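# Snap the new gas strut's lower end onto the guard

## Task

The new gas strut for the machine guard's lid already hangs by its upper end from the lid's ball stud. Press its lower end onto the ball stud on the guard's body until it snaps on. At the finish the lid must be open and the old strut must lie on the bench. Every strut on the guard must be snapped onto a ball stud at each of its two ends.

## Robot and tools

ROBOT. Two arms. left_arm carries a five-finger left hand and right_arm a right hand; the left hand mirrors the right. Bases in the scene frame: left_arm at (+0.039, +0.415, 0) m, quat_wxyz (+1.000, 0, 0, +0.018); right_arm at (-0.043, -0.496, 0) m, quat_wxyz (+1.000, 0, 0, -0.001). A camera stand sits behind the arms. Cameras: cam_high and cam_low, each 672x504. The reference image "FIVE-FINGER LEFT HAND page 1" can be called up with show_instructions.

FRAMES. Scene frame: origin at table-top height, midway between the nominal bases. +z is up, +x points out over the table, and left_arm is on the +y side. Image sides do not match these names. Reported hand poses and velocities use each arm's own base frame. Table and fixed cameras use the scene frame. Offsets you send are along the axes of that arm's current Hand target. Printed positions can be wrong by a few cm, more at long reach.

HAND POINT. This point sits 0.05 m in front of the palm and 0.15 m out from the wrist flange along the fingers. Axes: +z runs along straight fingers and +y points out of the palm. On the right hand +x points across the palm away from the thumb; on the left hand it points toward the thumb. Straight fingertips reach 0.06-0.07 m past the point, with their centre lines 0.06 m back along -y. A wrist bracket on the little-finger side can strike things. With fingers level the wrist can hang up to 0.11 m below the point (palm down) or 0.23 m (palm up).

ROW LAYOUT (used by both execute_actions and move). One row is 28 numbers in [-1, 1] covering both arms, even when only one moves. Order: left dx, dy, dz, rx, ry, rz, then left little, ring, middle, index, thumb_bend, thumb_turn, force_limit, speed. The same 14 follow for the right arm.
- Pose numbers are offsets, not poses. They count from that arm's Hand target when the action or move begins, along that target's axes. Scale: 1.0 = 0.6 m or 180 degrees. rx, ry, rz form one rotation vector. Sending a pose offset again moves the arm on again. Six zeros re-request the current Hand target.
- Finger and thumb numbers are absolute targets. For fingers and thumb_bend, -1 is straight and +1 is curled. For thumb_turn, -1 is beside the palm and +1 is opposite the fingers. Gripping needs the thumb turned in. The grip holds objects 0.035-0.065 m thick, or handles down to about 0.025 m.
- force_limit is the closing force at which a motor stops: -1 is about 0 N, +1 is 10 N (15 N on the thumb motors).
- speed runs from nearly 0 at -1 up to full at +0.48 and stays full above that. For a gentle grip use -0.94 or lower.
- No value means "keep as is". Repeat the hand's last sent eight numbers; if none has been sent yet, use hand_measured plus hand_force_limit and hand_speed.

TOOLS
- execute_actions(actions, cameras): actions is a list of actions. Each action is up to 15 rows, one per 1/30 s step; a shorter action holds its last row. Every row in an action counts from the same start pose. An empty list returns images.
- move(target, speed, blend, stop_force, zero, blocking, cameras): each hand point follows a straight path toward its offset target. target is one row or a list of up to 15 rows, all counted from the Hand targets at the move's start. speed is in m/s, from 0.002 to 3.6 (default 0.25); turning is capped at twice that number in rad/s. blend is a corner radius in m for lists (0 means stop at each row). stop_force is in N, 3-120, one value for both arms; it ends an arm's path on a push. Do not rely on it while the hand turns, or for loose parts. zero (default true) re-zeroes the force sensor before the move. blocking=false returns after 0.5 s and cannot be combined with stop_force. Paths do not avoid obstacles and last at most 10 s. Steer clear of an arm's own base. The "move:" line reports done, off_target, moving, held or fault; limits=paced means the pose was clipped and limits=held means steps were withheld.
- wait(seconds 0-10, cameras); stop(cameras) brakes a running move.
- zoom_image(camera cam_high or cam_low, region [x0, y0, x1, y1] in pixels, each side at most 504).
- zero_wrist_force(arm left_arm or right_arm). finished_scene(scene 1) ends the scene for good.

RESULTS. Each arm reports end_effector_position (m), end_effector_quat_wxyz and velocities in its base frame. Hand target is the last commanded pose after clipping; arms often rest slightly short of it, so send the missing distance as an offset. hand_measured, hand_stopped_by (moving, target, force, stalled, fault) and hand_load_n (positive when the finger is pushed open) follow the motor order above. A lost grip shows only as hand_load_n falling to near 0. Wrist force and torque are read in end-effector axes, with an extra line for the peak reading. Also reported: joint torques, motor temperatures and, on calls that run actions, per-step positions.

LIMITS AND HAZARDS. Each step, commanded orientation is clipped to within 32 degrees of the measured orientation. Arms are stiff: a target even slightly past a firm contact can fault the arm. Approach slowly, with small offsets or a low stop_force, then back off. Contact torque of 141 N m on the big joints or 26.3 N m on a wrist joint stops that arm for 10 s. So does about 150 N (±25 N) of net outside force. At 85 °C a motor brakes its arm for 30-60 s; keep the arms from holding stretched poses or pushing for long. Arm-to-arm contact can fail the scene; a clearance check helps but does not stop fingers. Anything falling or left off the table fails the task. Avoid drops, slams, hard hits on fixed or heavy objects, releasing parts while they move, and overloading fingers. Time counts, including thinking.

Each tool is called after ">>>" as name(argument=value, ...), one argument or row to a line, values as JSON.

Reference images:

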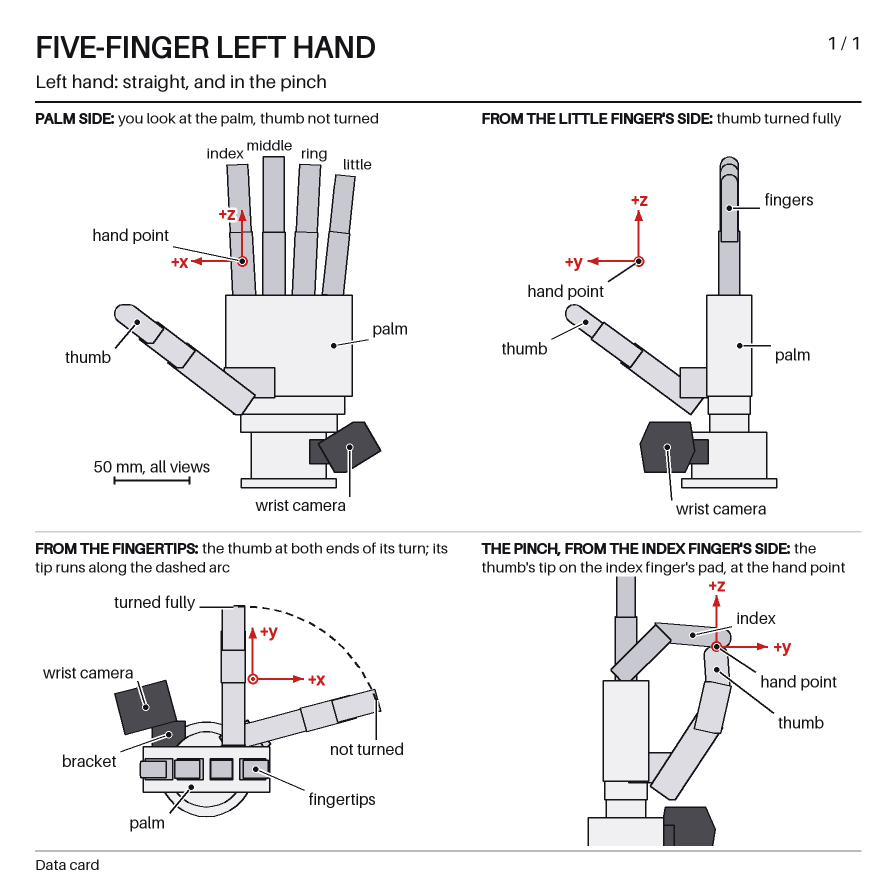

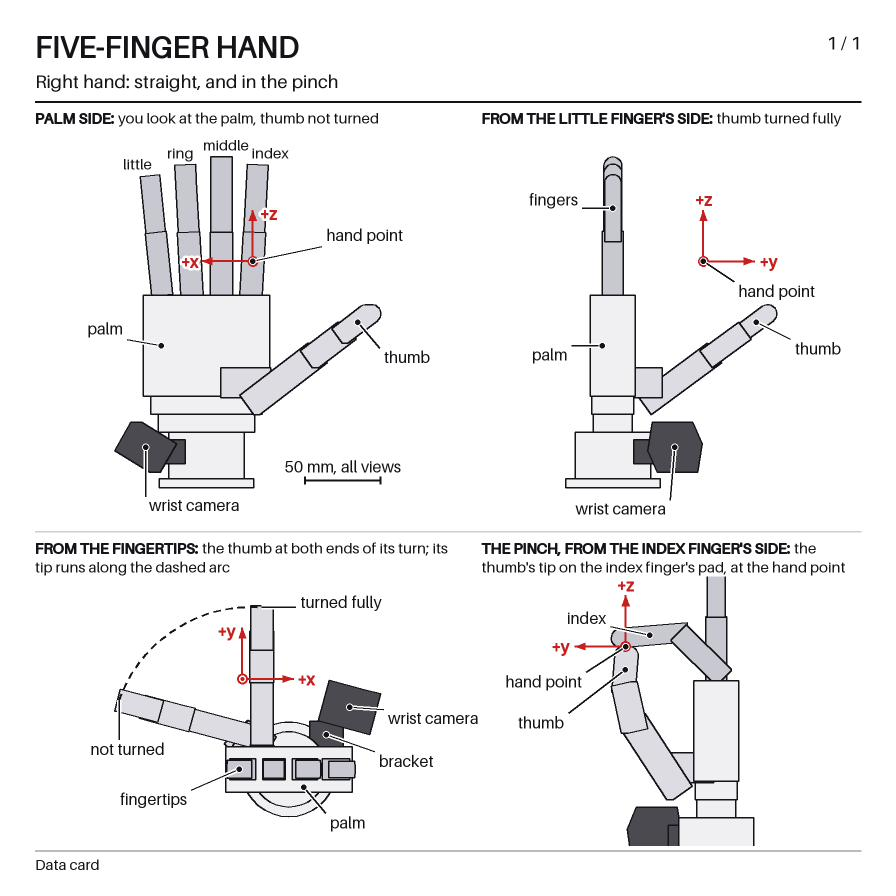

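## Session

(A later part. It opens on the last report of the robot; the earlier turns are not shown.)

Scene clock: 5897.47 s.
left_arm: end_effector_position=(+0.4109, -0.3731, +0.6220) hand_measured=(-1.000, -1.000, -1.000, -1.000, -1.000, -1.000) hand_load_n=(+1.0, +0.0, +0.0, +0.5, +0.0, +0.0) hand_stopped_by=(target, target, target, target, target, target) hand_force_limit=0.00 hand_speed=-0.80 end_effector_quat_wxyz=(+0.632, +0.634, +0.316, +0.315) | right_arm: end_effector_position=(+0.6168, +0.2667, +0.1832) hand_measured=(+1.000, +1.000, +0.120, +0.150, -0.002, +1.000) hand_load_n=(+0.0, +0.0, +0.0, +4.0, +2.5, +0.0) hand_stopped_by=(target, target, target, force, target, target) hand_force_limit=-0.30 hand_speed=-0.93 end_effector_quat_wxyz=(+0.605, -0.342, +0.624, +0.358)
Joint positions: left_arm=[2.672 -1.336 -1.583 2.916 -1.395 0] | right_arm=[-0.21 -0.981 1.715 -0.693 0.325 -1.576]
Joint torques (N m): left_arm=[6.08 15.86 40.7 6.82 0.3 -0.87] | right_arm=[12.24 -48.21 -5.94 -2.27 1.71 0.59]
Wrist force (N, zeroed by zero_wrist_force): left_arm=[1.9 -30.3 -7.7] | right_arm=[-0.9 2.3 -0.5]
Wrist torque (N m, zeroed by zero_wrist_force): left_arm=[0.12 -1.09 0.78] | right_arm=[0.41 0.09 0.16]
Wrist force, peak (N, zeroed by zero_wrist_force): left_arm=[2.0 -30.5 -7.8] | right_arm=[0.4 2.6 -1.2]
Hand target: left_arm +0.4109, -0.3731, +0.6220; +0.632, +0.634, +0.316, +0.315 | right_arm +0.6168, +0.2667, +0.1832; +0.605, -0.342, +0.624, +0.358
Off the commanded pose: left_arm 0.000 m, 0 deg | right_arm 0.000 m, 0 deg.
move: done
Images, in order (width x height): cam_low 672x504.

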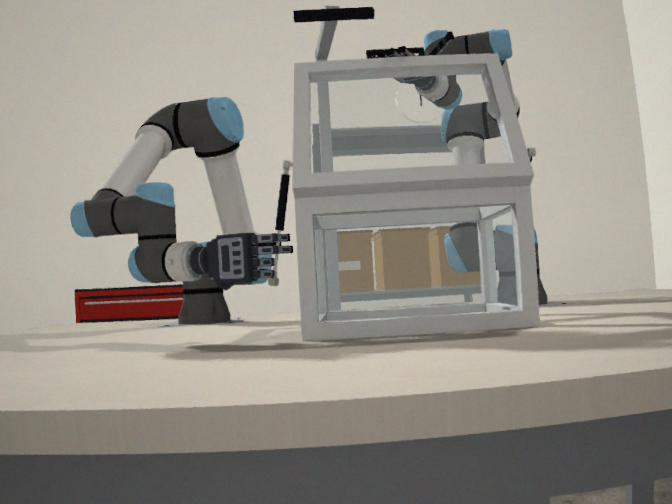

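>>> move(
  target=[
    [0,0,0,0,0,0,-1,-1,-1,-1,-1,-1,0,-0.8, 0,0,0,0,0,0,1,1,0.5,0.5,0,1,-0.1,-0.93],
  ],
  speed=0.03,
)

>>> move(
  target=[
    [0,0,0,0,0,0,-1,-1,-1,-1,-1,-1,0,-0.8, 0,0,0,0,0,0,1,1,0.6,0.6,0,1,0.5,-0.93],
  ],
  speed=0.03,
  cameras=["cam_low"],
)

>>> zoom_image(
  camera="cam_low",
  region=[255, 225, 305, 290],
)

>>> zoom_image(
  camera="cam_low",
  region=[264, 268, 288, 292],
)

Scene clock: 5908.27 s.
left_arm: end_effector_position=(+0.4109, -0.3731, +0.6220) hand_measured=(-1.000, -1.000, -1.000, -1.000, -1.000, -1.000) hand_load_n=(+1.0, +0.0, +0.0, +0.5, +0.0, +0.0) hand_stopped_by=(target, target, target, target, target, target) hand_force_limit=0.00 hand_speed=-0.80 end_effector_quat_wxyz=(+0.632, +0.634, +0.316, +0.315) | right_arm: end_effector_position=(+0.6168, +0.2667, +0.1832) hand_measured=(+1.000, +1.000, +0.224, +0.150, -0.002, +1.000) hand_load_n=(+0.0, +0.0, +5.0, +2.0, +4.0, +0.0) hand_stopped_by=(target, target, force, force, target, target) hand_force_limit=-0.10 hand_speed=-0.93 end_effector_quat_wxyz=(+0.605, -0.342, +0.624, +0.358)
Joint positions: left_arm=[2.672 -1.336 -1.583 2.916 -1.395 0] | right_arm=[-0.21 -0.981 1.715 -0.693 0.325 -1.576]
Joint torques (N m): left_arm=[5.88 15.68 40.33 6.82 0.26 -0.81] | right_arm=[11.05 -38.86 -6.2 -1.69 1.59 0.61]
Wrist force (N, zeroed by zero_wrist_force): left_arm=[1.6 -30.0 -7.7] | right_arm=[-0.8 2.5 -0.8]
Wrist torque (N m, zeroed by zero_wrist_force): left_arm=[0.13 -1.05 0.76] | right_arm=[0.42 0.04 0.16]
Wrist force, peak (N, zeroed by zero_wrist_force): left_arm=[1.8 -30.5 -7.9] | right_arm=[-0.8 2.6 -0.7]
Hand target: left_arm +0.4109, -0.3731, +0.6220; +0.632, +0.634, +0.316, +0.315 | right_arm +0.6168, +0.2667, +0.1832; +0.605, -0.342, +0.624, +0.358
Off the commanded pose: left_arm 0.000 m, 0 deg | right_arm 0.000 m, 0 deg.
move: done

Scene clock: 5908.77 s.
left_arm: end_effector_position=(+0.4109, -0.3731, +0.6220) hand_measured=(-1.000, -1.000, -1.000, -1.000, -1.000, -1.000) hand_load_n=(+0.5, +0.0, +0.0, +0.5, +0.0, +0.0) hand_stopped_by=(target, target, target, target, target, target) hand_force_limit=0.00 hand_speed=-0.80 end_effector_quat_wxyz=(+0.632, +0.634, +0.316, +0.315) | right_arm: end_effector_position=(+0.6168, +0.2667, +0.1832) hand_measured=(+1.000, +1.000, +0.228, +0.168, -0.002, +1.000) hand_load_n=(+0.0, +0.0, +6.0, +8.0, +5.5, +0.0) hand_stopped_by=(target, target, force, force, target, target) hand_force_limit=0.50 hand_speed=-0.93 end_effector_quat_wxyz=(+0.605, -0.342, +0.624, +0.358)
Joint positions: left_arm=[2.672 -1.336 -1.583 2.916 -1.395 0] | right_arm=[-0.21 -0.981 1.715 -0.693 0.325 -1.576]
Joint torques (N m): left_arm=[6.99 15.14 40.09 6.79 0.19 -0.85] | right_arm=[12.22 -36.77 -5.67 -1.58 1.55 0.68]
Wrist force (N, zeroed by zero_wrist_force): left_arm=[1.8 -30.2 -7.7] | right_arm=[-1.8 2.2 -0.1]
Wrist torque (N m, zeroed by zero_wrist_force): left_arm=[0.10 -1.08 0.78] | right_arm=[0.43 0.14 0.18]
Wrist force, peak (N, zeroed by zero_wrist_force): left_arm=[1.9 -30.5 -7.7] | right_arm=[-2.0 2.3 0.0]
Hand target: left_arm +0.4109, -0.3731, +0.6220; +0.632, +0.634, +0.316, +0.315 | right_arm +0.6168, +0.2667, +0.1832; +0.605, -0.342, +0.624, +0.358
Off the commanded pose: left_arm 0.000 m, 0 deg | right_arm 0.000 m, 0 deg.
move: done
Images, in order (width x height): cam_low 672x504.

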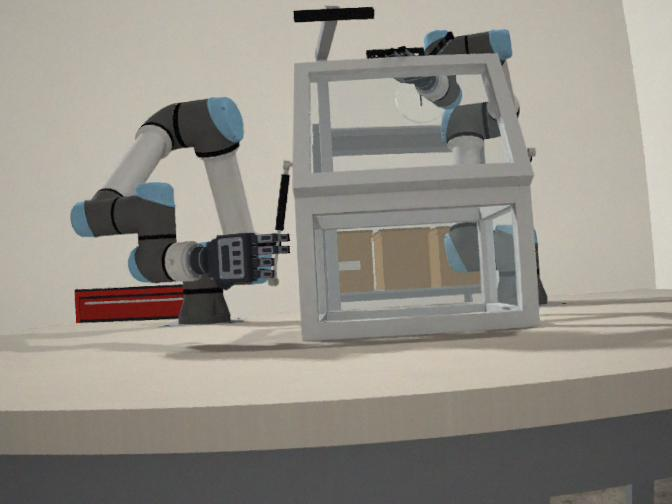

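Scaled by 7.754.

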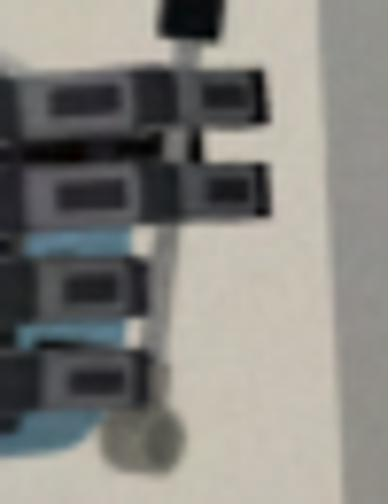

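Scaled by 21.000.

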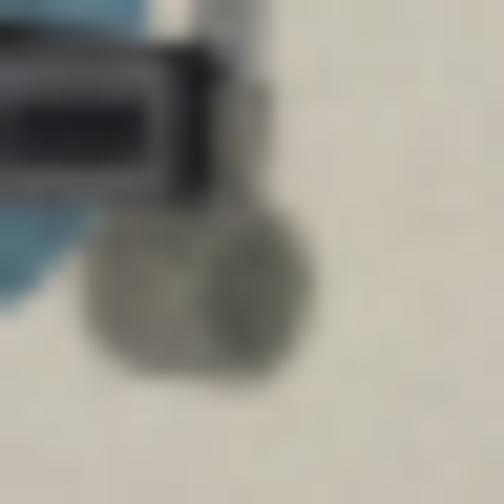

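>>> move(
  target=[
    [0,0,0,0,0,0,-1,-1,-1,-1,-1,-1,0,-0.8, 0,0,0,-0.0778,0,0,1,1,0.62,0.62,0,1,0.5,-0.93],
  ],
  speed=0.06,
)

>>> move(
  target=[
    [0,0,0,0,0,0,-1,-1,-1,-1,-1,-1,0,-0.8, 0,0,0,-0.0778,0,0,1,1,0.62,0.62,0,1,0.5,-0.93],
  ],
  speed=0.06,
  cameras=["all"],
)

>>> zoom_image(
  camera="cam_low",
  region=[255, 225, 305, 290],
)

>>> zoom_image(
  camera="cam_high",
  region=[205, 230, 245, 270],
)

Scene clock: 5920.90 s.
left_arm: end_effector_position=(+0.4109, -0.3731, +0.6220) hand_measured=(-1.000, -1.000, -1.000, -1.000, -1.000, -1.000) hand_load_n=(+0.5, +0.0, +0.0, +1.0, +0.0, +0.0) hand_stopped_by=(target, target, target, target, target, target) hand_force_limit=0.00 hand_speed=-0.80 end_effector_quat_wxyz=(+0.632, +0.634, +0.316, +0.315) | right_arm: end_effector_position=(+0.6167, +0.2668, +0.1832) hand_measured=(+1.000, +1.000, +0.232, +0.168, -0.002, +1.000) hand_load_n=(+0.0, +0.0, +8.5, +1.0, +4.0, +0.0) hand_stopped_by=(target, target, force, force, target, target) hand_force_limit=0.50 hand_speed=-0.93 end_effector_quat_wxyz=(+0.558, -0.413, +0.576, +0.431)
Joint positions: left_arm=[2.672 -1.336 -1.583 2.916 -1.395 0] | right_arm=[-0.207 -0.861 1.499 -0.585 0.084 -1.589]
Joint torques (N m): left_arm=[6.39 15.68 40.63 6.83 0.06 -0.65] | right_arm=[2.56 -34.39 -22.01 -0.8 1.26 0.89]
Wrist force (N, zeroed by zero_wrist_force): left_arm=[2.5 -30.2 -7.9] | right_arm=[1.3 2.1 -1.1]
Wrist torque (N m, zeroed by zero_wrist_force): left_arm=[0.13 -1.12 0.81] | right_arm=[0.40 -0.02 0.18]
Wrist force, peak (N, zeroed by zero_wrist_force): left_arm=[1.9 -30.7 -7.7] | right_arm=[-2.5 2.6 0.2]
Hand target: left_arm +0.4109, -0.3731, +0.6220; +0.632, +0.634, +0.316, +0.315 | right_arm +0.6168, +0.2667, +0.1832; +0.558, -0.413, +0.576, +0.431
Off the commanded pose: left_arm 0.000 m, 0 deg | right_arm 0.000 m, 0 deg.
move: done

Scene clock: 5923.33 s.
left_arm: end_effector_position=(+0.4109, -0.3731, +0.6220) hand_measured=(-1.000, -1.000, -1.000, -1.000, -1.000, -1.000) hand_load_n=(+1.0, +0.0, +0.0, +1.0, +0.0, +0.0) hand_stopped_by=(target, target, target, target, target, target) hand_force_limit=0.00 hand_speed=-0.80 end_effector_quat_wxyz=(+0.632, +0.634, +0.316, +0.315) | right_arm: end_effector_position=(+0.6168, +0.2668, +0.1832) hand_measured=(+1.000, +1.000, +0.232, +0.168, -0.002, +1.000) hand_load_n=(+0.0, +0.0, +8.5, +0.5, +3.5, +0.0) hand_stopped_by=(target, target, force, force, target, target) hand_force_limit=0.50 hand_speed=-0.93 end_effector_quat_wxyz=(+0.504, -0.478, +0.519, +0.498)
Joint positions: left_arm=[2.672 -1.336 -1.583 2.916 -1.395 0] | right_arm=[-0.181 -0.735 1.265 -0.501 -0.134 -1.565]
Joint torques (N m): left_arm=[6.61 15.8 40.01 6.83 0.01 -0.67] | right_arm=[-2.05 -48.66 -8.54 0.15 1.8 0.66]
Wrist force (N, zeroed by zero_wrist_force): left_arm=[2.2 -30.1 -7.8] | right_arm=[0.5 2.4 -0.7]
Wrist torque (N m, zeroed by zero_wrist_force): left_arm=[0.11 -1.09 0.79] | right_arm=[0.38 -0.03 0.17]
Wrist force, peak (N, zeroed by zero_wrist_force): left_arm=[2.3 -30.5 -7.7] | right_arm=[1.4 2.3 -1.0]
Hand target: left_arm +0.4109, -0.3731, +0.6220; +0.632, +0.634, +0.316, +0.315 | right_arm +0.6168, +0.2667, +0.1832; +0.504, -0.478, +0.519, +0.498
Off the commanded pose: left_arm 0.000 m, 0 deg | right_arm 0.000 m, 0 deg.
move: done

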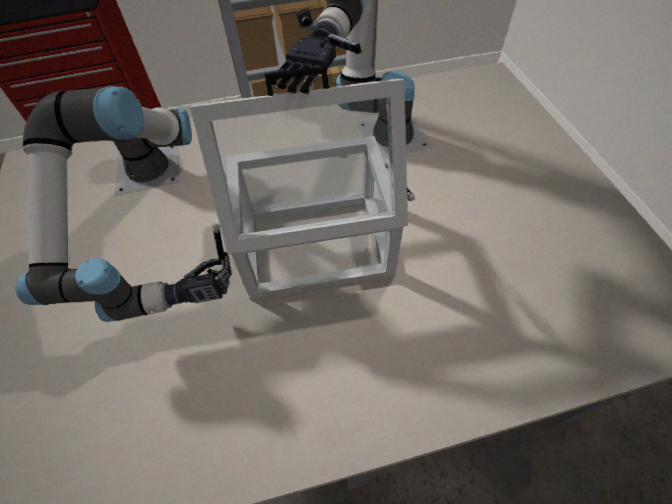

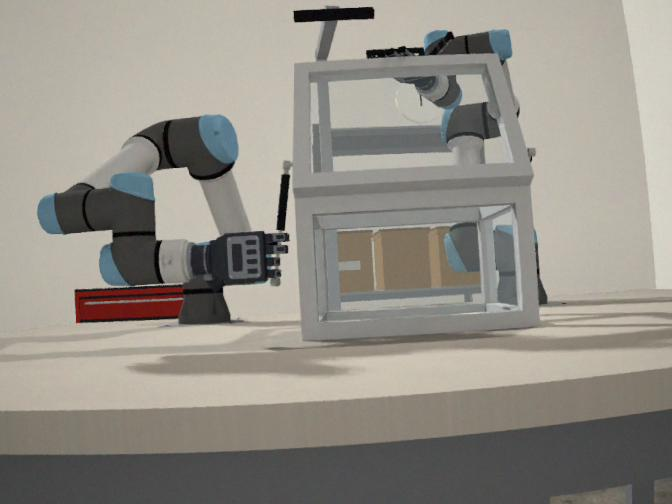

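Scaled by 7.754.

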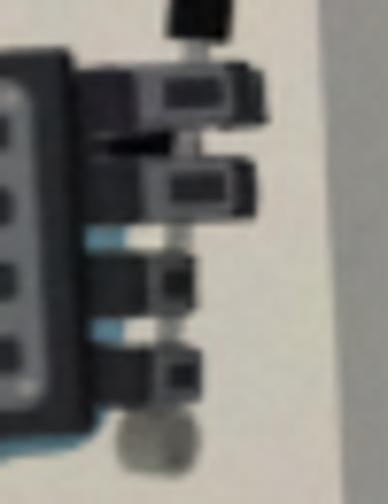

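Scaled by 12.600.

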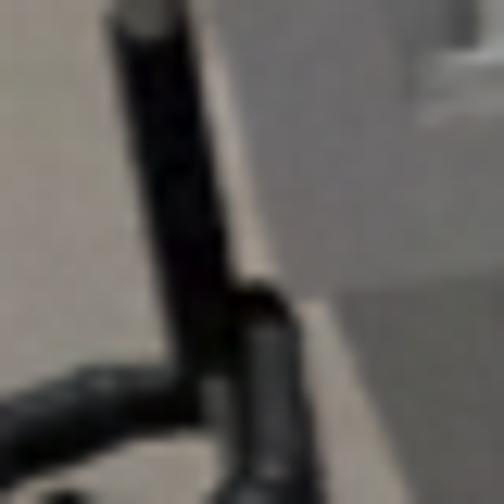

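>>> zoom_image(
  camera="cam_low",
  region=[264, 268, 288, 292],
)

Scaled by 21.000.

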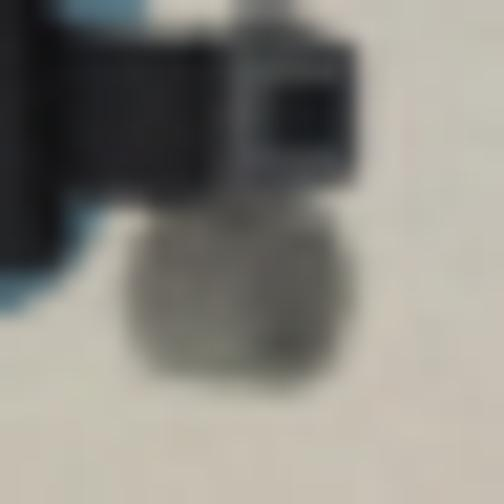

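>>> move(
  target=[
    [0,0,0,0,0,0,-1,-1,-1,-1,-1,-1,0,-0.8, 0,0,0,0,0,0,1,1,0.62,0.7,0,1,0.3,-0.93],
  ],
  speed=0.06,
)

>>> move(
  target=[
    [0,0,0,0,0,0,-1,-1,-1,-1,-1,-1,0,-0.8, 0,0,0,0,0,0,1,1,0.62,0.7,0.07,1,0.8,-0.93],
  ],
  speed=0.06,
  cameras=["cam_low"],
)

>>> zoom_image(
  camera="cam_low",
  region=[255, 225, 305, 290],
)

>>> zoom_image(
  camera="cam_low",
  region=[264, 268, 288, 292],
)

Scene clock: 5939.10 s.
left_arm: end_effector_position=(+0.4109, -0.3731, +0.6220) hand_measured=(-1.000, -1.000, -1.000, -1.000, -1.000, -1.000) hand_load_n=(+0.5, +0.0, +0.0, +0.5, +0.0, +0.0) hand_stopped_by=(target, target, target, target, target, target) hand_force_limit=0.00 hand_speed=-0.80 end_effector_quat_wxyz=(+0.632, +0.634, +0.316, +0.315) | right_arm: end_effector_position=(+0.6168, +0.2667, +0.1832) hand_measured=(+1.000, +1.000, +0.232, +0.238, -0.002, +1.000) hand_load_n=(-2.0, +0.0, +8.0, +8.5, +5.0, +0.0) hand_stopped_by=(target, target, force, force, target, target) hand_force_limit=0.30 hand_speed=-0.93 end_effector_quat_wxyz=(+0.504, -0.478, +0.519, +0.498)
Joint positions: left_arm=[2.672 -1.336 -1.583 2.916 -1.395 0] | right_arm=[-0.181 -0.735 1.265 -0.501 -0.134 -1.565]
Joint torques (N m): left_arm=[6.81 16.05 39.61 6.84 0.05 -0.69] | right_arm=[-9.92 -45.46 -20.73 2.14 1.15 -1.69]
Wrist force (N, zeroed by zero_wrist_force): left_arm=[1.8 -30.1 -7.3] | right_arm=[-1.9 3.3 1.0]
Wrist torque (N m, zeroed by zero_wrist_force): left_arm=[0.10 -1.09 0.77] | right_arm=[0.39 0.15 0.06]
Wrist force, peak (N, zeroed by zero_wrist_force): left_arm=[2.1 -30.6 -7.7] | right_arm=[-2.1 3.4 1.1]
Hand target: left_arm +0.4109, -0.3731, +0.6220; +0.632, +0.634, +0.316, +0.315 | right_arm +0.6168, +0.2667, +0.1832; +0.504, -0.478, +0.519, +0.498
Off the commanded pose: left_arm 0.000 m, 0 deg | right_arm 0.000 m, 0 deg.
move: done

Scene clock: 5939.60 s.
left_arm: end_effector_position=(+0.4109, -0.3731, +0.6220) hand_measured=(-1.000, -1.000, -1.000, -1.000, -1.000, -1.000) hand_load_n=(+1.0, +0.0, +0.0, +0.5, +0.0, +0.0) hand_stopped_by=(target, target, target, target, target, target) hand_force_limit=0.00 hand_speed=-0.80 end_effector_quat_wxyz=(+0.632, +0.634, +0.316, +0.315) | right_arm: end_effector_position=(+0.6168, +0.2667, +0.1832) hand_measured=(+1.000, +1.000, +0.232, +0.238, +0.014, +1.000) hand_load_n=(-2.5, +0.0, +8.0, +8.5, +13.5, +0.5) hand_stopped_by=(target, target, force, force, force, target) hand_force_limit=0.80 hand_speed=-0.93 end_effector_quat_wxyz=(+0.504, -0.478, +0.519, +0.498)
Joint positions: left_arm=[2.672 -1.336 -1.583 2.916 -1.395 0] | right_arm=[-0.181 -0.735 1.265 -0.501 -0.134 -1.565]
Joint torques (N m): left_arm=[6.77 15.92 40.39 6.87 -0.1 -0.62] | right_arm=[-9.93 -37.37 -20.25 1.95 1.56 -0.86]
Wrist force (N, zeroed by zero_wrist_force): left_arm=[1.6 -30.2 -7.3] | right_arm=[-1.8 3.8 0.9]
Wrist torque (N m, zeroed by zero_wrist_force): left_arm=[0.12 -1.06 0.76] | right_arm=[0.38 0.16 -0.01]
Wrist force, peak (N, zeroed by zero_wrist_force): left_arm=[1.9 -30.4 -7.3] | right_arm=[-2.1 4.0 0.9]
Hand target: left_arm +0.4109, -0.3731, +0.6220; +0.632, +0.634, +0.316, +0.315 | right_arm +0.6168, +0.2667, +0.1832; +0.504, -0.478, +0.519, +0.498
Off the commanded pose: left_arm 0.000 m, 0 deg | right_arm 0.000 m, 0 deg.
move: done
Images, in order (width x height): cam_low 672x504.

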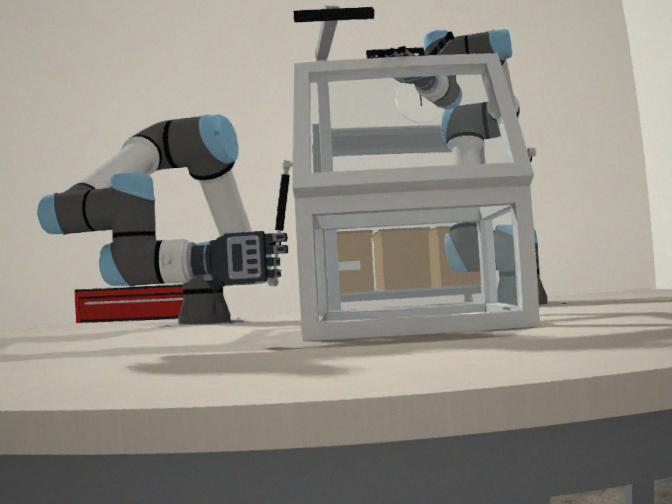

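Scaled by 7.754.

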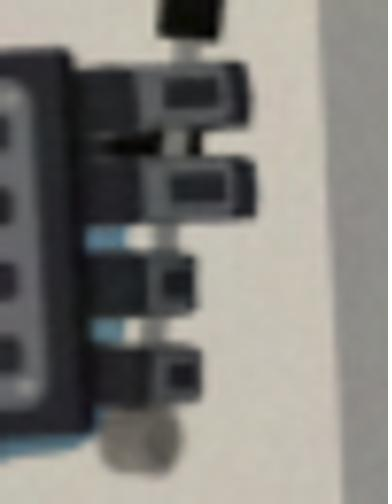

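Scaled by 21.000.

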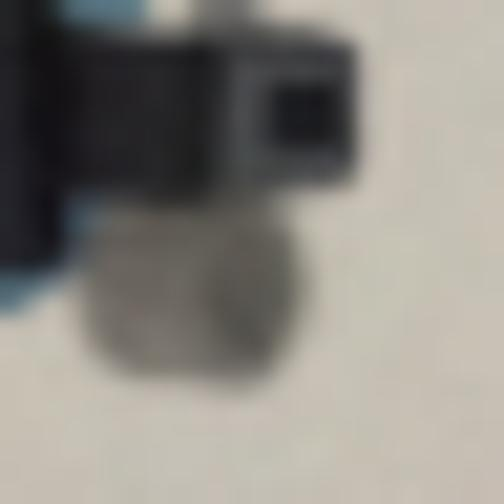

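>>> move(
  target=[
    [0,0,0,0,0,0,-1,-1,-1,-1,-1,-1,0,-0.8, 0,0,0,0,0,0,1,1,0.13,0.13,0,1,0.3,-0.8],
    [0,0,0,0,0,0,-1,-1,-1,-1,-1,-1,0,-0.8, 0,0,0,0.1667,0,0,1,1,0.13,0.13,0,1,0.3,-0.8],
  ],
  speed=0.08,
  cameras=["all"],
)

>>> zoom_image(
  camera="cam_low",
  region=[255, 225, 305, 290],
)

>>> zoom_image(
  camera="cam_low",
  region=[264, 268, 288, 292],
)

Scene clock: 5955.77 s.
left_arm: end_effector_position=(+0.4109, -0.3731, +0.6220) hand_measured=(-1.000, -1.000, -1.000, -1.000, -1.000, -1.000) hand_load_n=(+1.0, +0.0, +0.0, +1.0, +0.0, +0.0) hand_stopped_by=(target, target, target, target, target, target) hand_force_limit=0.00 hand_speed=-0.80 end_effector_quat_wxyz=(+0.632, +0.634, +0.316, +0.315) | right_arm: end_effector_position=(+0.6167, +0.2668, +0.1833) hand_measured=(+1.000, +1.000, +0.130, +0.130, -0.006, +1.000) hand_load_n=(-3.5, +0.0, -0.5, +0.0, +25.5, +3.5) hand_stopped_by=(target, target, target, target, target, target) hand_force_limit=0.30 hand_speed=-0.80 end_effector_quat_wxyz=(+0.611, -0.332, +0.630, +0.347)
Joint positions: left_arm=[2.672 -1.336 -1.583 2.916 -1.395 0] | right_arm=[-0.209 -0.998 1.743 -0.706 0.361 -1.576]
Joint torques (N m): left_arm=[6.73 16.11 39.62 6.77 -0.16 -0.59] | right_arm=[0.42 -23.25 -18.05 1.74 -0.42 2.04]
Wrist force (N, zeroed by zero_wrist_force): left_arm=[1.4 -30.2 -6.5] | right_arm=[-7.8 9.6 1.1]
Wrist torque (N m, zeroed by zero_wrist_force): left_arm=[0.02 -1.09 0.76] | right_arm=[0.48 0.18 -0.64]
Wrist force, peak (N, zeroed by zero_wrist_force): left_arm=[1.8 -30.6 -7.5] | right_arm=[-9.5 10.2 1.2]
Hand target: left_arm +0.4109, -0.3731, +0.6220; +0.632, +0.634, +0.316, +0.315 | right_arm +0.6168, +0.2667, +0.1832; +0.611, -0.332, +0.630, +0.347
Off the commanded pose: left_arm 0.000 m, 0 deg | right_arm 0.000 m, 0 deg.
move: done

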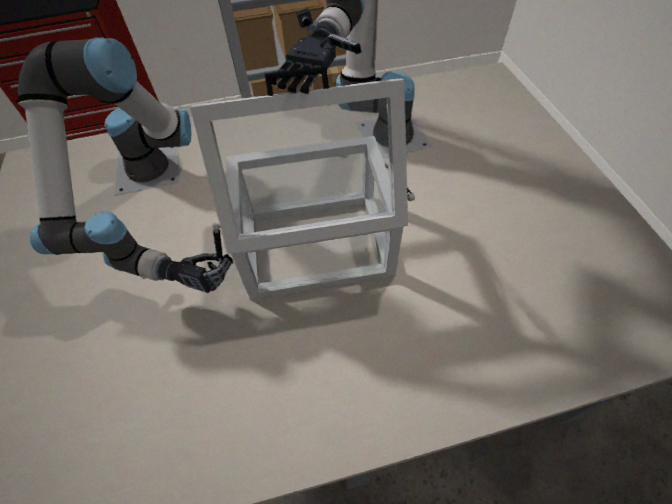

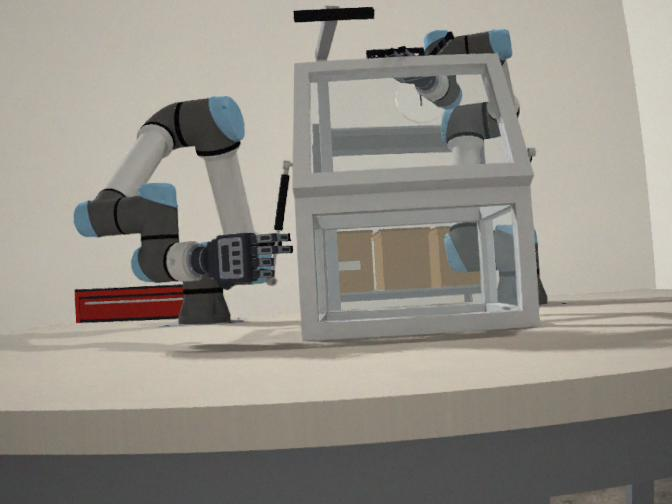

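Scaled by 7.754.

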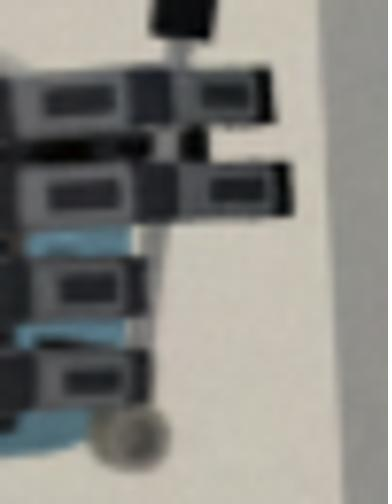

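Scaled by 21.000.

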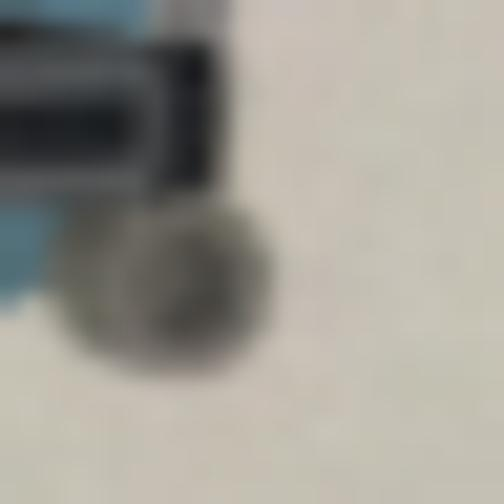

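>>> move(
  target=[
    [0,0,0,0,0,0,-1,-1,-1,-1,-1,-1,0,-0.8, 0,0.01,0,0,0,0,1,1,0.0,0.0,0,1,0.3,-0.6],
  ],
  speed=0.04,
  cameras=["all"],
)

>>> zoom_image(
  camera="cam_low",
  region=[255, 225, 305, 290],
)

>>> zoom_image(
  camera="cam_high",
  region=[205, 230, 245, 270],
)

Scene clock: 5966.23 s.
left_arm: end_effector_position=(+0.4109, -0.3731, +0.6220) hand_measured=(-1.000, -1.000, -1.000, -1.000, -1.000, -1.000) hand_load_n=(+1.0, +0.0, +0.0, +1.0, +0.0, +0.0) hand_stopped_by=(target, target, target, target, target, target) hand_force_limit=0.00 hand_speed=-0.80 end_effector_quat_wxyz=(+0.632, +0.634, +0.316, +0.315) | right_arm: end_effector_position=(+0.6117, +0.2700, +0.1834) hand_measured=(+1.000, +1.000, +0.000, +0.000, -0.006, +1.000) hand_load_n=(-2.5, +0.0, +0.0, +0.0, +11.0, +3.0) hand_stopped_by=(target, target, target, target, target, target) hand_force_limit=0.30 hand_speed=-0.60 end_effector_quat_wxyz=(+0.611, -0.332, +0.630, +0.347)
Joint positions: left_arm=[2.672 -1.336 -1.583 2.916 -1.395 0] | right_arm=[-0.204 -1.007 1.759 -0.713 0.366 -1.575]
Joint torques (N m): left_arm=[6.5 16.26 40.05 6.89 -0.19 -0.58] | right_arm=[7.45 -34.18 -18.55 -0.91 1.41 2.28]
Wrist force (N, zeroed by zero_wrist_force): left_arm=[2.6 -30.1 -7.5] | right_arm=[-0.4 5.0 -0.4]
Wrist torque (N m, zeroed by zero_wrist_force): left_arm=[0.11 -1.10 0.81] | right_arm=[0.44 0.10 -0.20]
Wrist force, peak (N, zeroed by zero_wrist_force): left_arm=[1.6 -30.6 -6.9] | right_arm=[-9.8 10.1 1.5]
Hand target: left_arm +0.4109, -0.3731, +0.6220; +0.632, +0.634, +0.316, +0.315 | right_arm +0.6117, +0.2700, +0.1834; +0.611, -0.332, +0.630, +0.347
Off the commanded pose: left_arm 0.000 m, 0 deg | right_arm 0.000 m, 0 deg.
move: done

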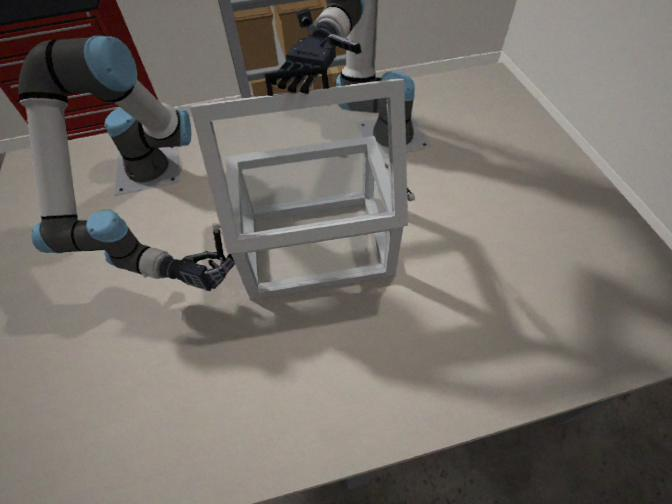

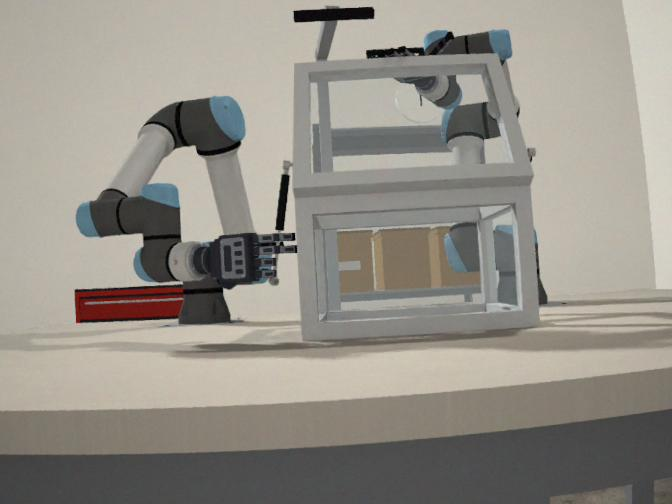

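Scaled by 7.754.

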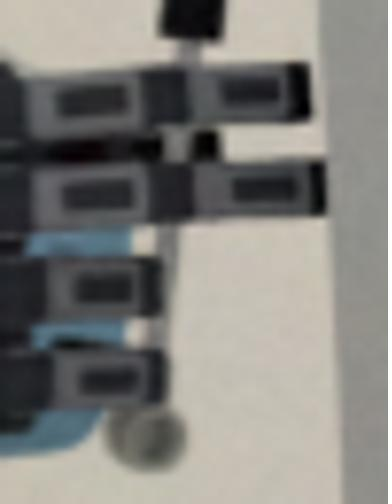

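Scaled by 12.600.

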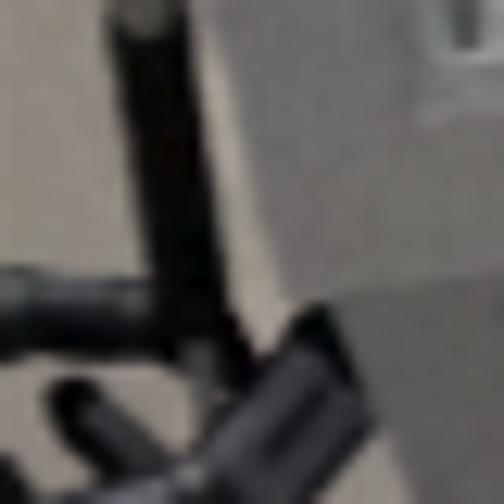

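>>> move(
  target=[
    [0,0,0,0,0,0,-1,-1,-1,-1,-1,-1,0,-0.8, 0,0,0,0,0,0,1,1,0.0,0.0,-0.7,1,0.3,-0.6],
    [0,0,0,0,0,0,-1,-1,-1,-1,-1,-1,0,-0.8, 0,-0.0167,-0.015,0,0,0,1,1,0.0,0.0,-0.7,1,0.3,-0.6],
  ],
  speed=0.04,
  cameras=["all"],
)

>>> zoom_image(
  camera="cam_low",
  region=[255, 225, 305, 290],
)

>>> zoom_image(
  camera="cam_high",
  region=[205, 230, 245, 270],
)

Scene clock: 5982.27 s.
left_arm: end_effector_position=(+0.4109, -0.3731, +0.6220) hand_measured=(-1.000, -1.000, -1.000, -1.000, -1.000, -1.000) hand_load_n=(+1.0, +0.0, +0.0, +0.5, +0.0, +0.0) hand_stopped_by=(target, target, target, target, target, target) hand_force_limit=0.00 hand_speed=-0.80 end_effector_quat_wxyz=(+0.632, +0.634, +0.316, +0.315) | right_arm: end_effector_position=(+0.6154, +0.2568, +0.1832) hand_measured=(+1.000, +1.000, +0.000, +0.000, -0.700, +1.000) hand_load_n=(+0.0, +0.0, +0.0, +0.0, +0.0, +0.0) hand_stopped_by=(target, target, target, target, target, target) hand_force_limit=0.30 hand_speed=-0.60 end_effector_quat_wxyz=(+0.611, -0.332, +0.630, +0.347)
Joint positions: left_arm=[2.672 -1.336 -1.583 2.916 -1.395 0] | right_arm=[-0.228 -1 1.748 -0.706 0.342 -1.578]
Joint torques (N m): left_arm=[5.93 16.56 39.53 6.84 -0.35 -0.53] | right_arm=[9.75 -37.38 -12.92 0.56 1.55 -1.1]
Wrist force (N, zeroed by zero_wrist_force): left_arm=[2.7 -30.0 -8.0] | right_arm=[0.4 2.4 -0.9]
Wrist torque (N m, zeroed by zero_wrist_force): left_arm=[0.14 -1.08 0.81] | right_arm=[0.40 0.01 0.16]
Wrist force, peak (N, zeroed by zero_wrist_force): left_arm=[2.6 -30.5 -7.8] | right_arm=[-0.9 5.4 -0.3]
Hand target: left_arm +0.4109, -0.3731, +0.6220; +0.632, +0.634, +0.316, +0.315 | right_arm +0.6153, +0.2570, +0.1832; +0.611, -0.332, +0.630, +0.347
Off the commanded pose: left_arm 0.000 m, 0 deg | right_arm 0.000 m, 0 deg.
move: done

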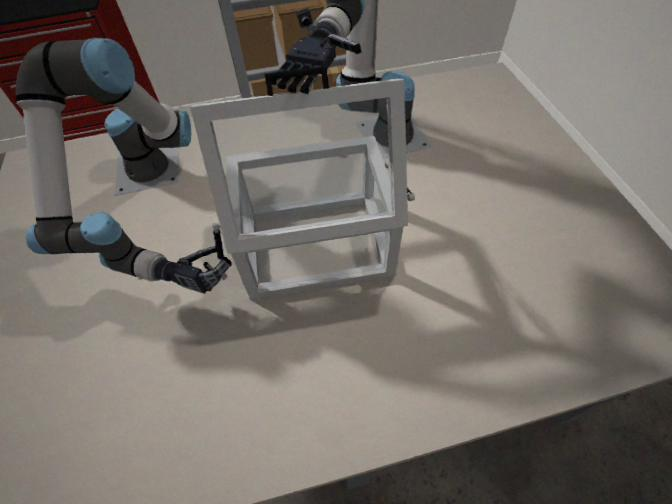

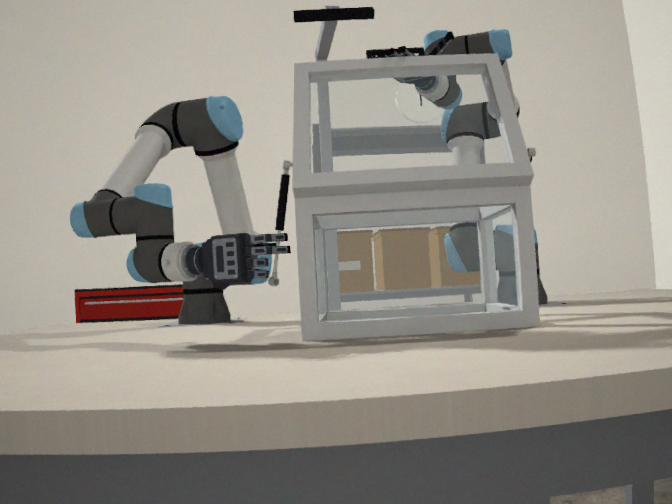

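Scaled by 7.754.

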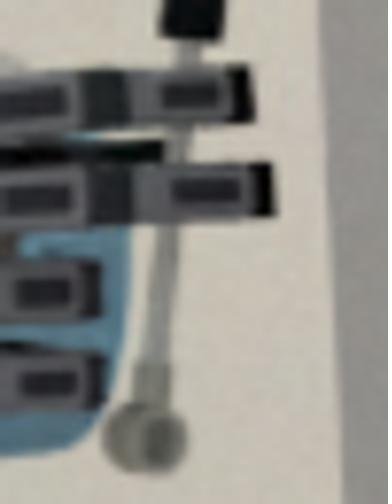

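Scaled by 12.600.

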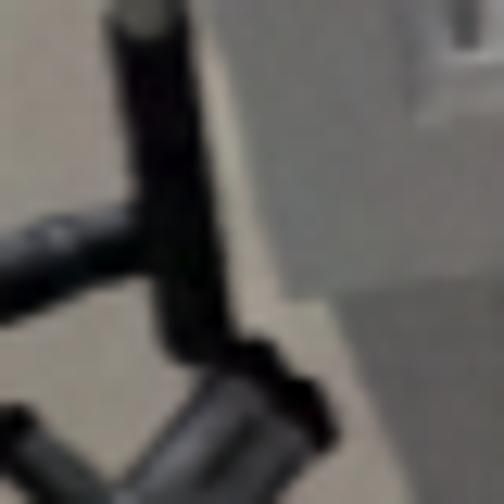

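>>> move(
  target=[
    [0,0,0,0,0,0,-1,-1,-1,-1,-1,-1,0,-0.8, 0,0,0,0,0,0,1,1,0.0,0.0,0,1,0.3,-0.8],
  ],
  speed=0.04,
  cameras=["all"],
)

>>> zoom_image(
  camera="cam_low",
  region=[255, 225, 305, 290],
)

>>> zoom_image(
  camera="cam_high",
  region=[205, 230, 245, 270],
)

Scene clock: 5993.57 s.
left_arm: end_effector_position=(+0.4109, -0.3731, +0.6220) hand_measured=(-1.000, -1.000, -1.000, -1.000, -1.000, -1.000) hand_load_n=(+0.5, -0.5, +0.0, +0.5, +0.0, +0.0) hand_stopped_by=(target, target, target, target, target, target) hand_force_limit=0.00 hand_speed=-0.80 end_effector_quat_wxyz=(+0.632, +0.634, +0.316, +0.315) | right_arm: end_effector_position=(+0.6153, +0.2570, +0.1832) hand_measured=(+1.000, +1.000, +0.000, +0.000, +0.000, +1.000) hand_load_n=(+0.0, +0.0, +0.0, +0.0, +0.0, +0.0) hand_stopped_by=(target, target, target, target, target, target) hand_force_limit=0.30 hand_speed=-0.80 end_effector_quat_wxyz=(+0.611, -0.332, +0.630, +0.347)
Joint positions: left_arm=[2.672 -1.336 -1.583 2.916 -1.395 0] | right_arm=[-0.228 -1 1.748 -0.706 0.342 -1.578]
Joint torques (N m): left_arm=[6.02 16.51 40.01 6.77 -0.61 -0.55] | right_arm=[11.26 -47.37 -7.05 -1.51 1.89 0.78]
Wrist force (N, zeroed by zero_wrist_force): left_arm=[2.6 -30.2 -7.9] | right_arm=[0.4 2.5 -1.0]
Wrist torque (N m, zeroed by zero_wrist_force): left_arm=[0.14 -1.08 0.81] | right_arm=[0.41 0.03 0.17]
Wrist force, peak (N, zeroed by zero_wrist_force): left_arm=[2.6 -30.5 -7.9] | right_arm=[0.5 2.6 -1.0]
Hand target: left_arm +0.4109, -0.3731, +0.6220; +0.632, +0.634, +0.316, +0.315 | right_arm +0.6153, +0.2570, +0.1832; +0.611, -0.332, +0.630, +0.347
Off the commanded pose: left_arm 0.000 m, 0 deg | right_arm 0.000 m, 0 deg.
move: done

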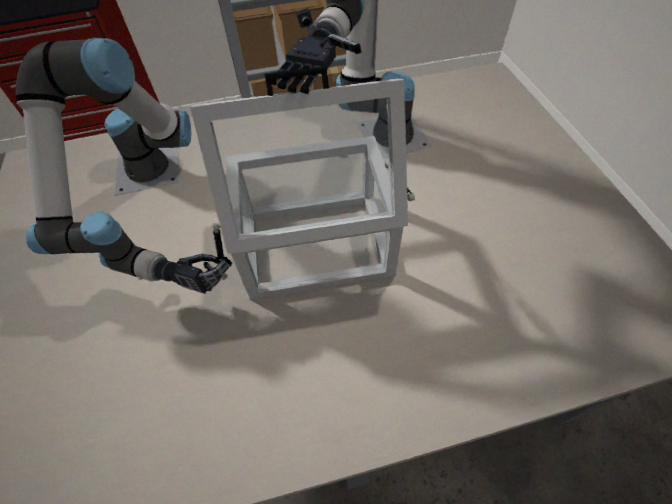

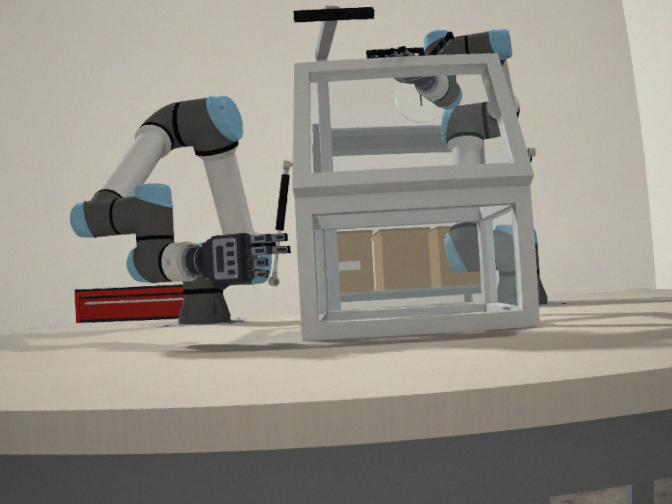

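Scaled by 7.754.

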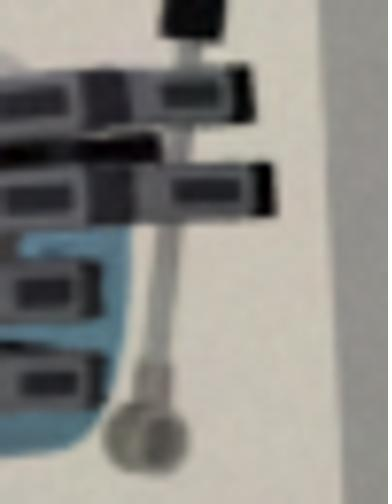

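Scaled by 12.600.

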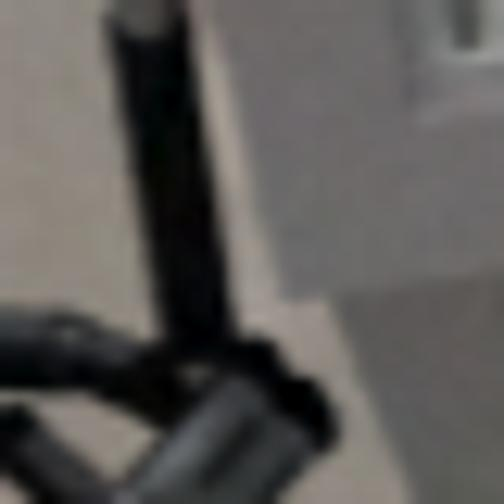

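>>> move(
  target=[
    [0,0,0,0,0,0,-1,-1,-1,-1,-1,-1,0,-0.8, 0,0.0022,0.0033,0.1,0,0,1,1,0.0,0.0,0,1,0.3,-0.8],
    [0,0,0,0,0,0,-1,-1,-1,-1,-1,-1,0,-0.8, 0,0.0022,0.0033,0.1,0,0,1,1,0.0,0.5,0,1,-0.3,-0.93],
  ],
  speed=0.04,
  cameras=["all"],
)

>>> zoom_image(
  camera="cam_low",
  region=[255, 225, 305, 290],
)

>>> zoom_image(
  camera="cam_high",
  region=[205, 230, 245, 270],
)

Scene clock: 6025.97 s.
left_arm: end_effector_position=(+0.4109, -0.3731, +0.6220) hand_measured=(-1.000, -1.000, -1.000, -1.000, -1.000, -1.000) hand_load_n=(+0.5, +0.0, +0.0, +1.0, +0.0, +0.0) hand_stopped_by=(target, target, target, target, target, target) hand_force_limit=0.00 hand_speed=-0.80 end_effector_quat_wxyz=(+0.632, +0.634, +0.316, +0.315) | right_arm: end_effector_position=(+0.6153, +0.2594, +0.1832) hand_measured=(+1.000, +1.000, +0.000, +0.234, +0.000, +1.000) hand_load_n=(+0.0, +0.0, +0.0, +4.5, +1.0, -0.5) hand_stopped_by=(target, target, target, force, target, target) hand_force_limit=-0.30 hand_speed=-0.93 end_effector_quat_wxyz=(+0.655, -0.232, +0.677, +0.244)
Joint positions: left_arm=[2.672 -1.336 -1.583 2.916 -1.395 0] | right_arm=[-0.175 -1.128 1.961 -0.797 0.71 -1.572]
Joint torques (N m): left_arm=[6.66 16.36 39.14 6.79 -0.85 -0.31] | right_arm=[-13.51 -21.53 -20.96 0.9 -1.78 1.05]
Wrist force (N, zeroed by zero_wrist_force): left_arm=[2.7 -30.0 -7.8] | right_arm=[0.6 2.5 -1.4]
Wrist torque (N m, zeroed by zero_wrist_force): left_arm=[0.11 -1.07 0.82] | right_arm=[0.44 -0.04 0.09]
Wrist force, peak (N, zeroed by zero_wrist_force): left_arm=[2.6 -30.5 -7.8] | right_arm=[0.5 2.6 -1.4]
Hand target: left_arm +0.4109, -0.3731, +0.6220; +0.632, +0.634, +0.316, +0.315 | right_arm +0.6153, +0.2594, +0.1832; +0.655, -0.232, +0.677, +0.244
Off the commanded pose: left_arm 0.000 m, 0 deg | right_arm 0.000 m, 0 deg.
move: done

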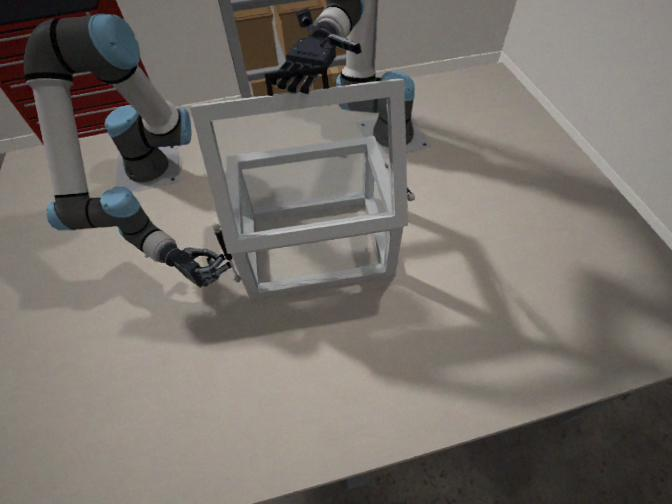

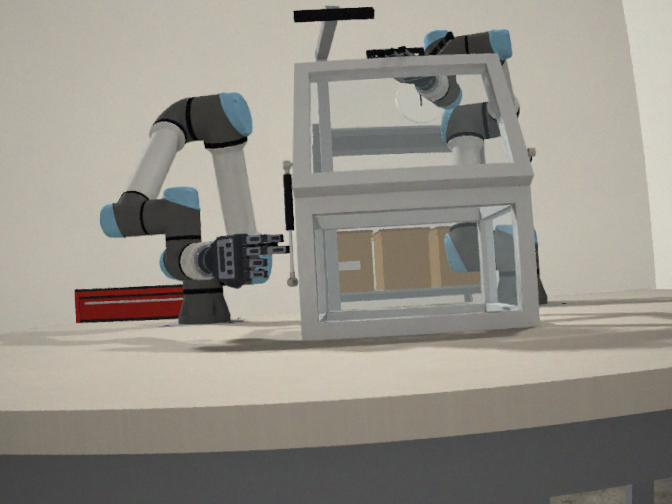

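Scaled by 7.754.

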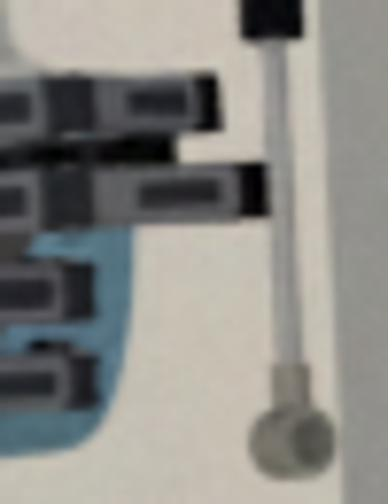

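Scaled by 12.600.

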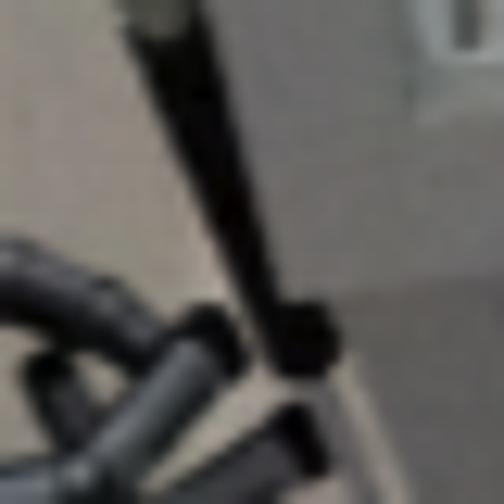

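>>> zoom_image(
  camera="cam_low",
  region=[280, 268, 304, 292],
)

Scaled by 21.000.

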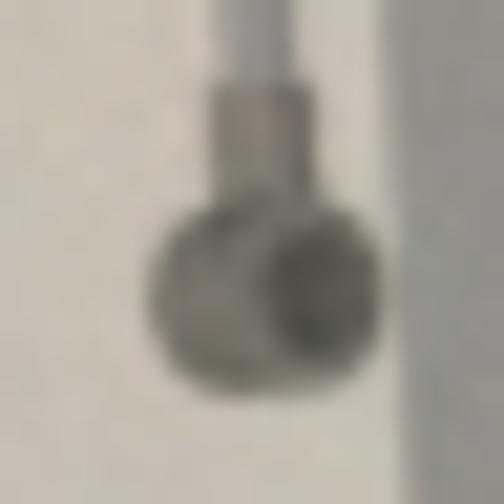

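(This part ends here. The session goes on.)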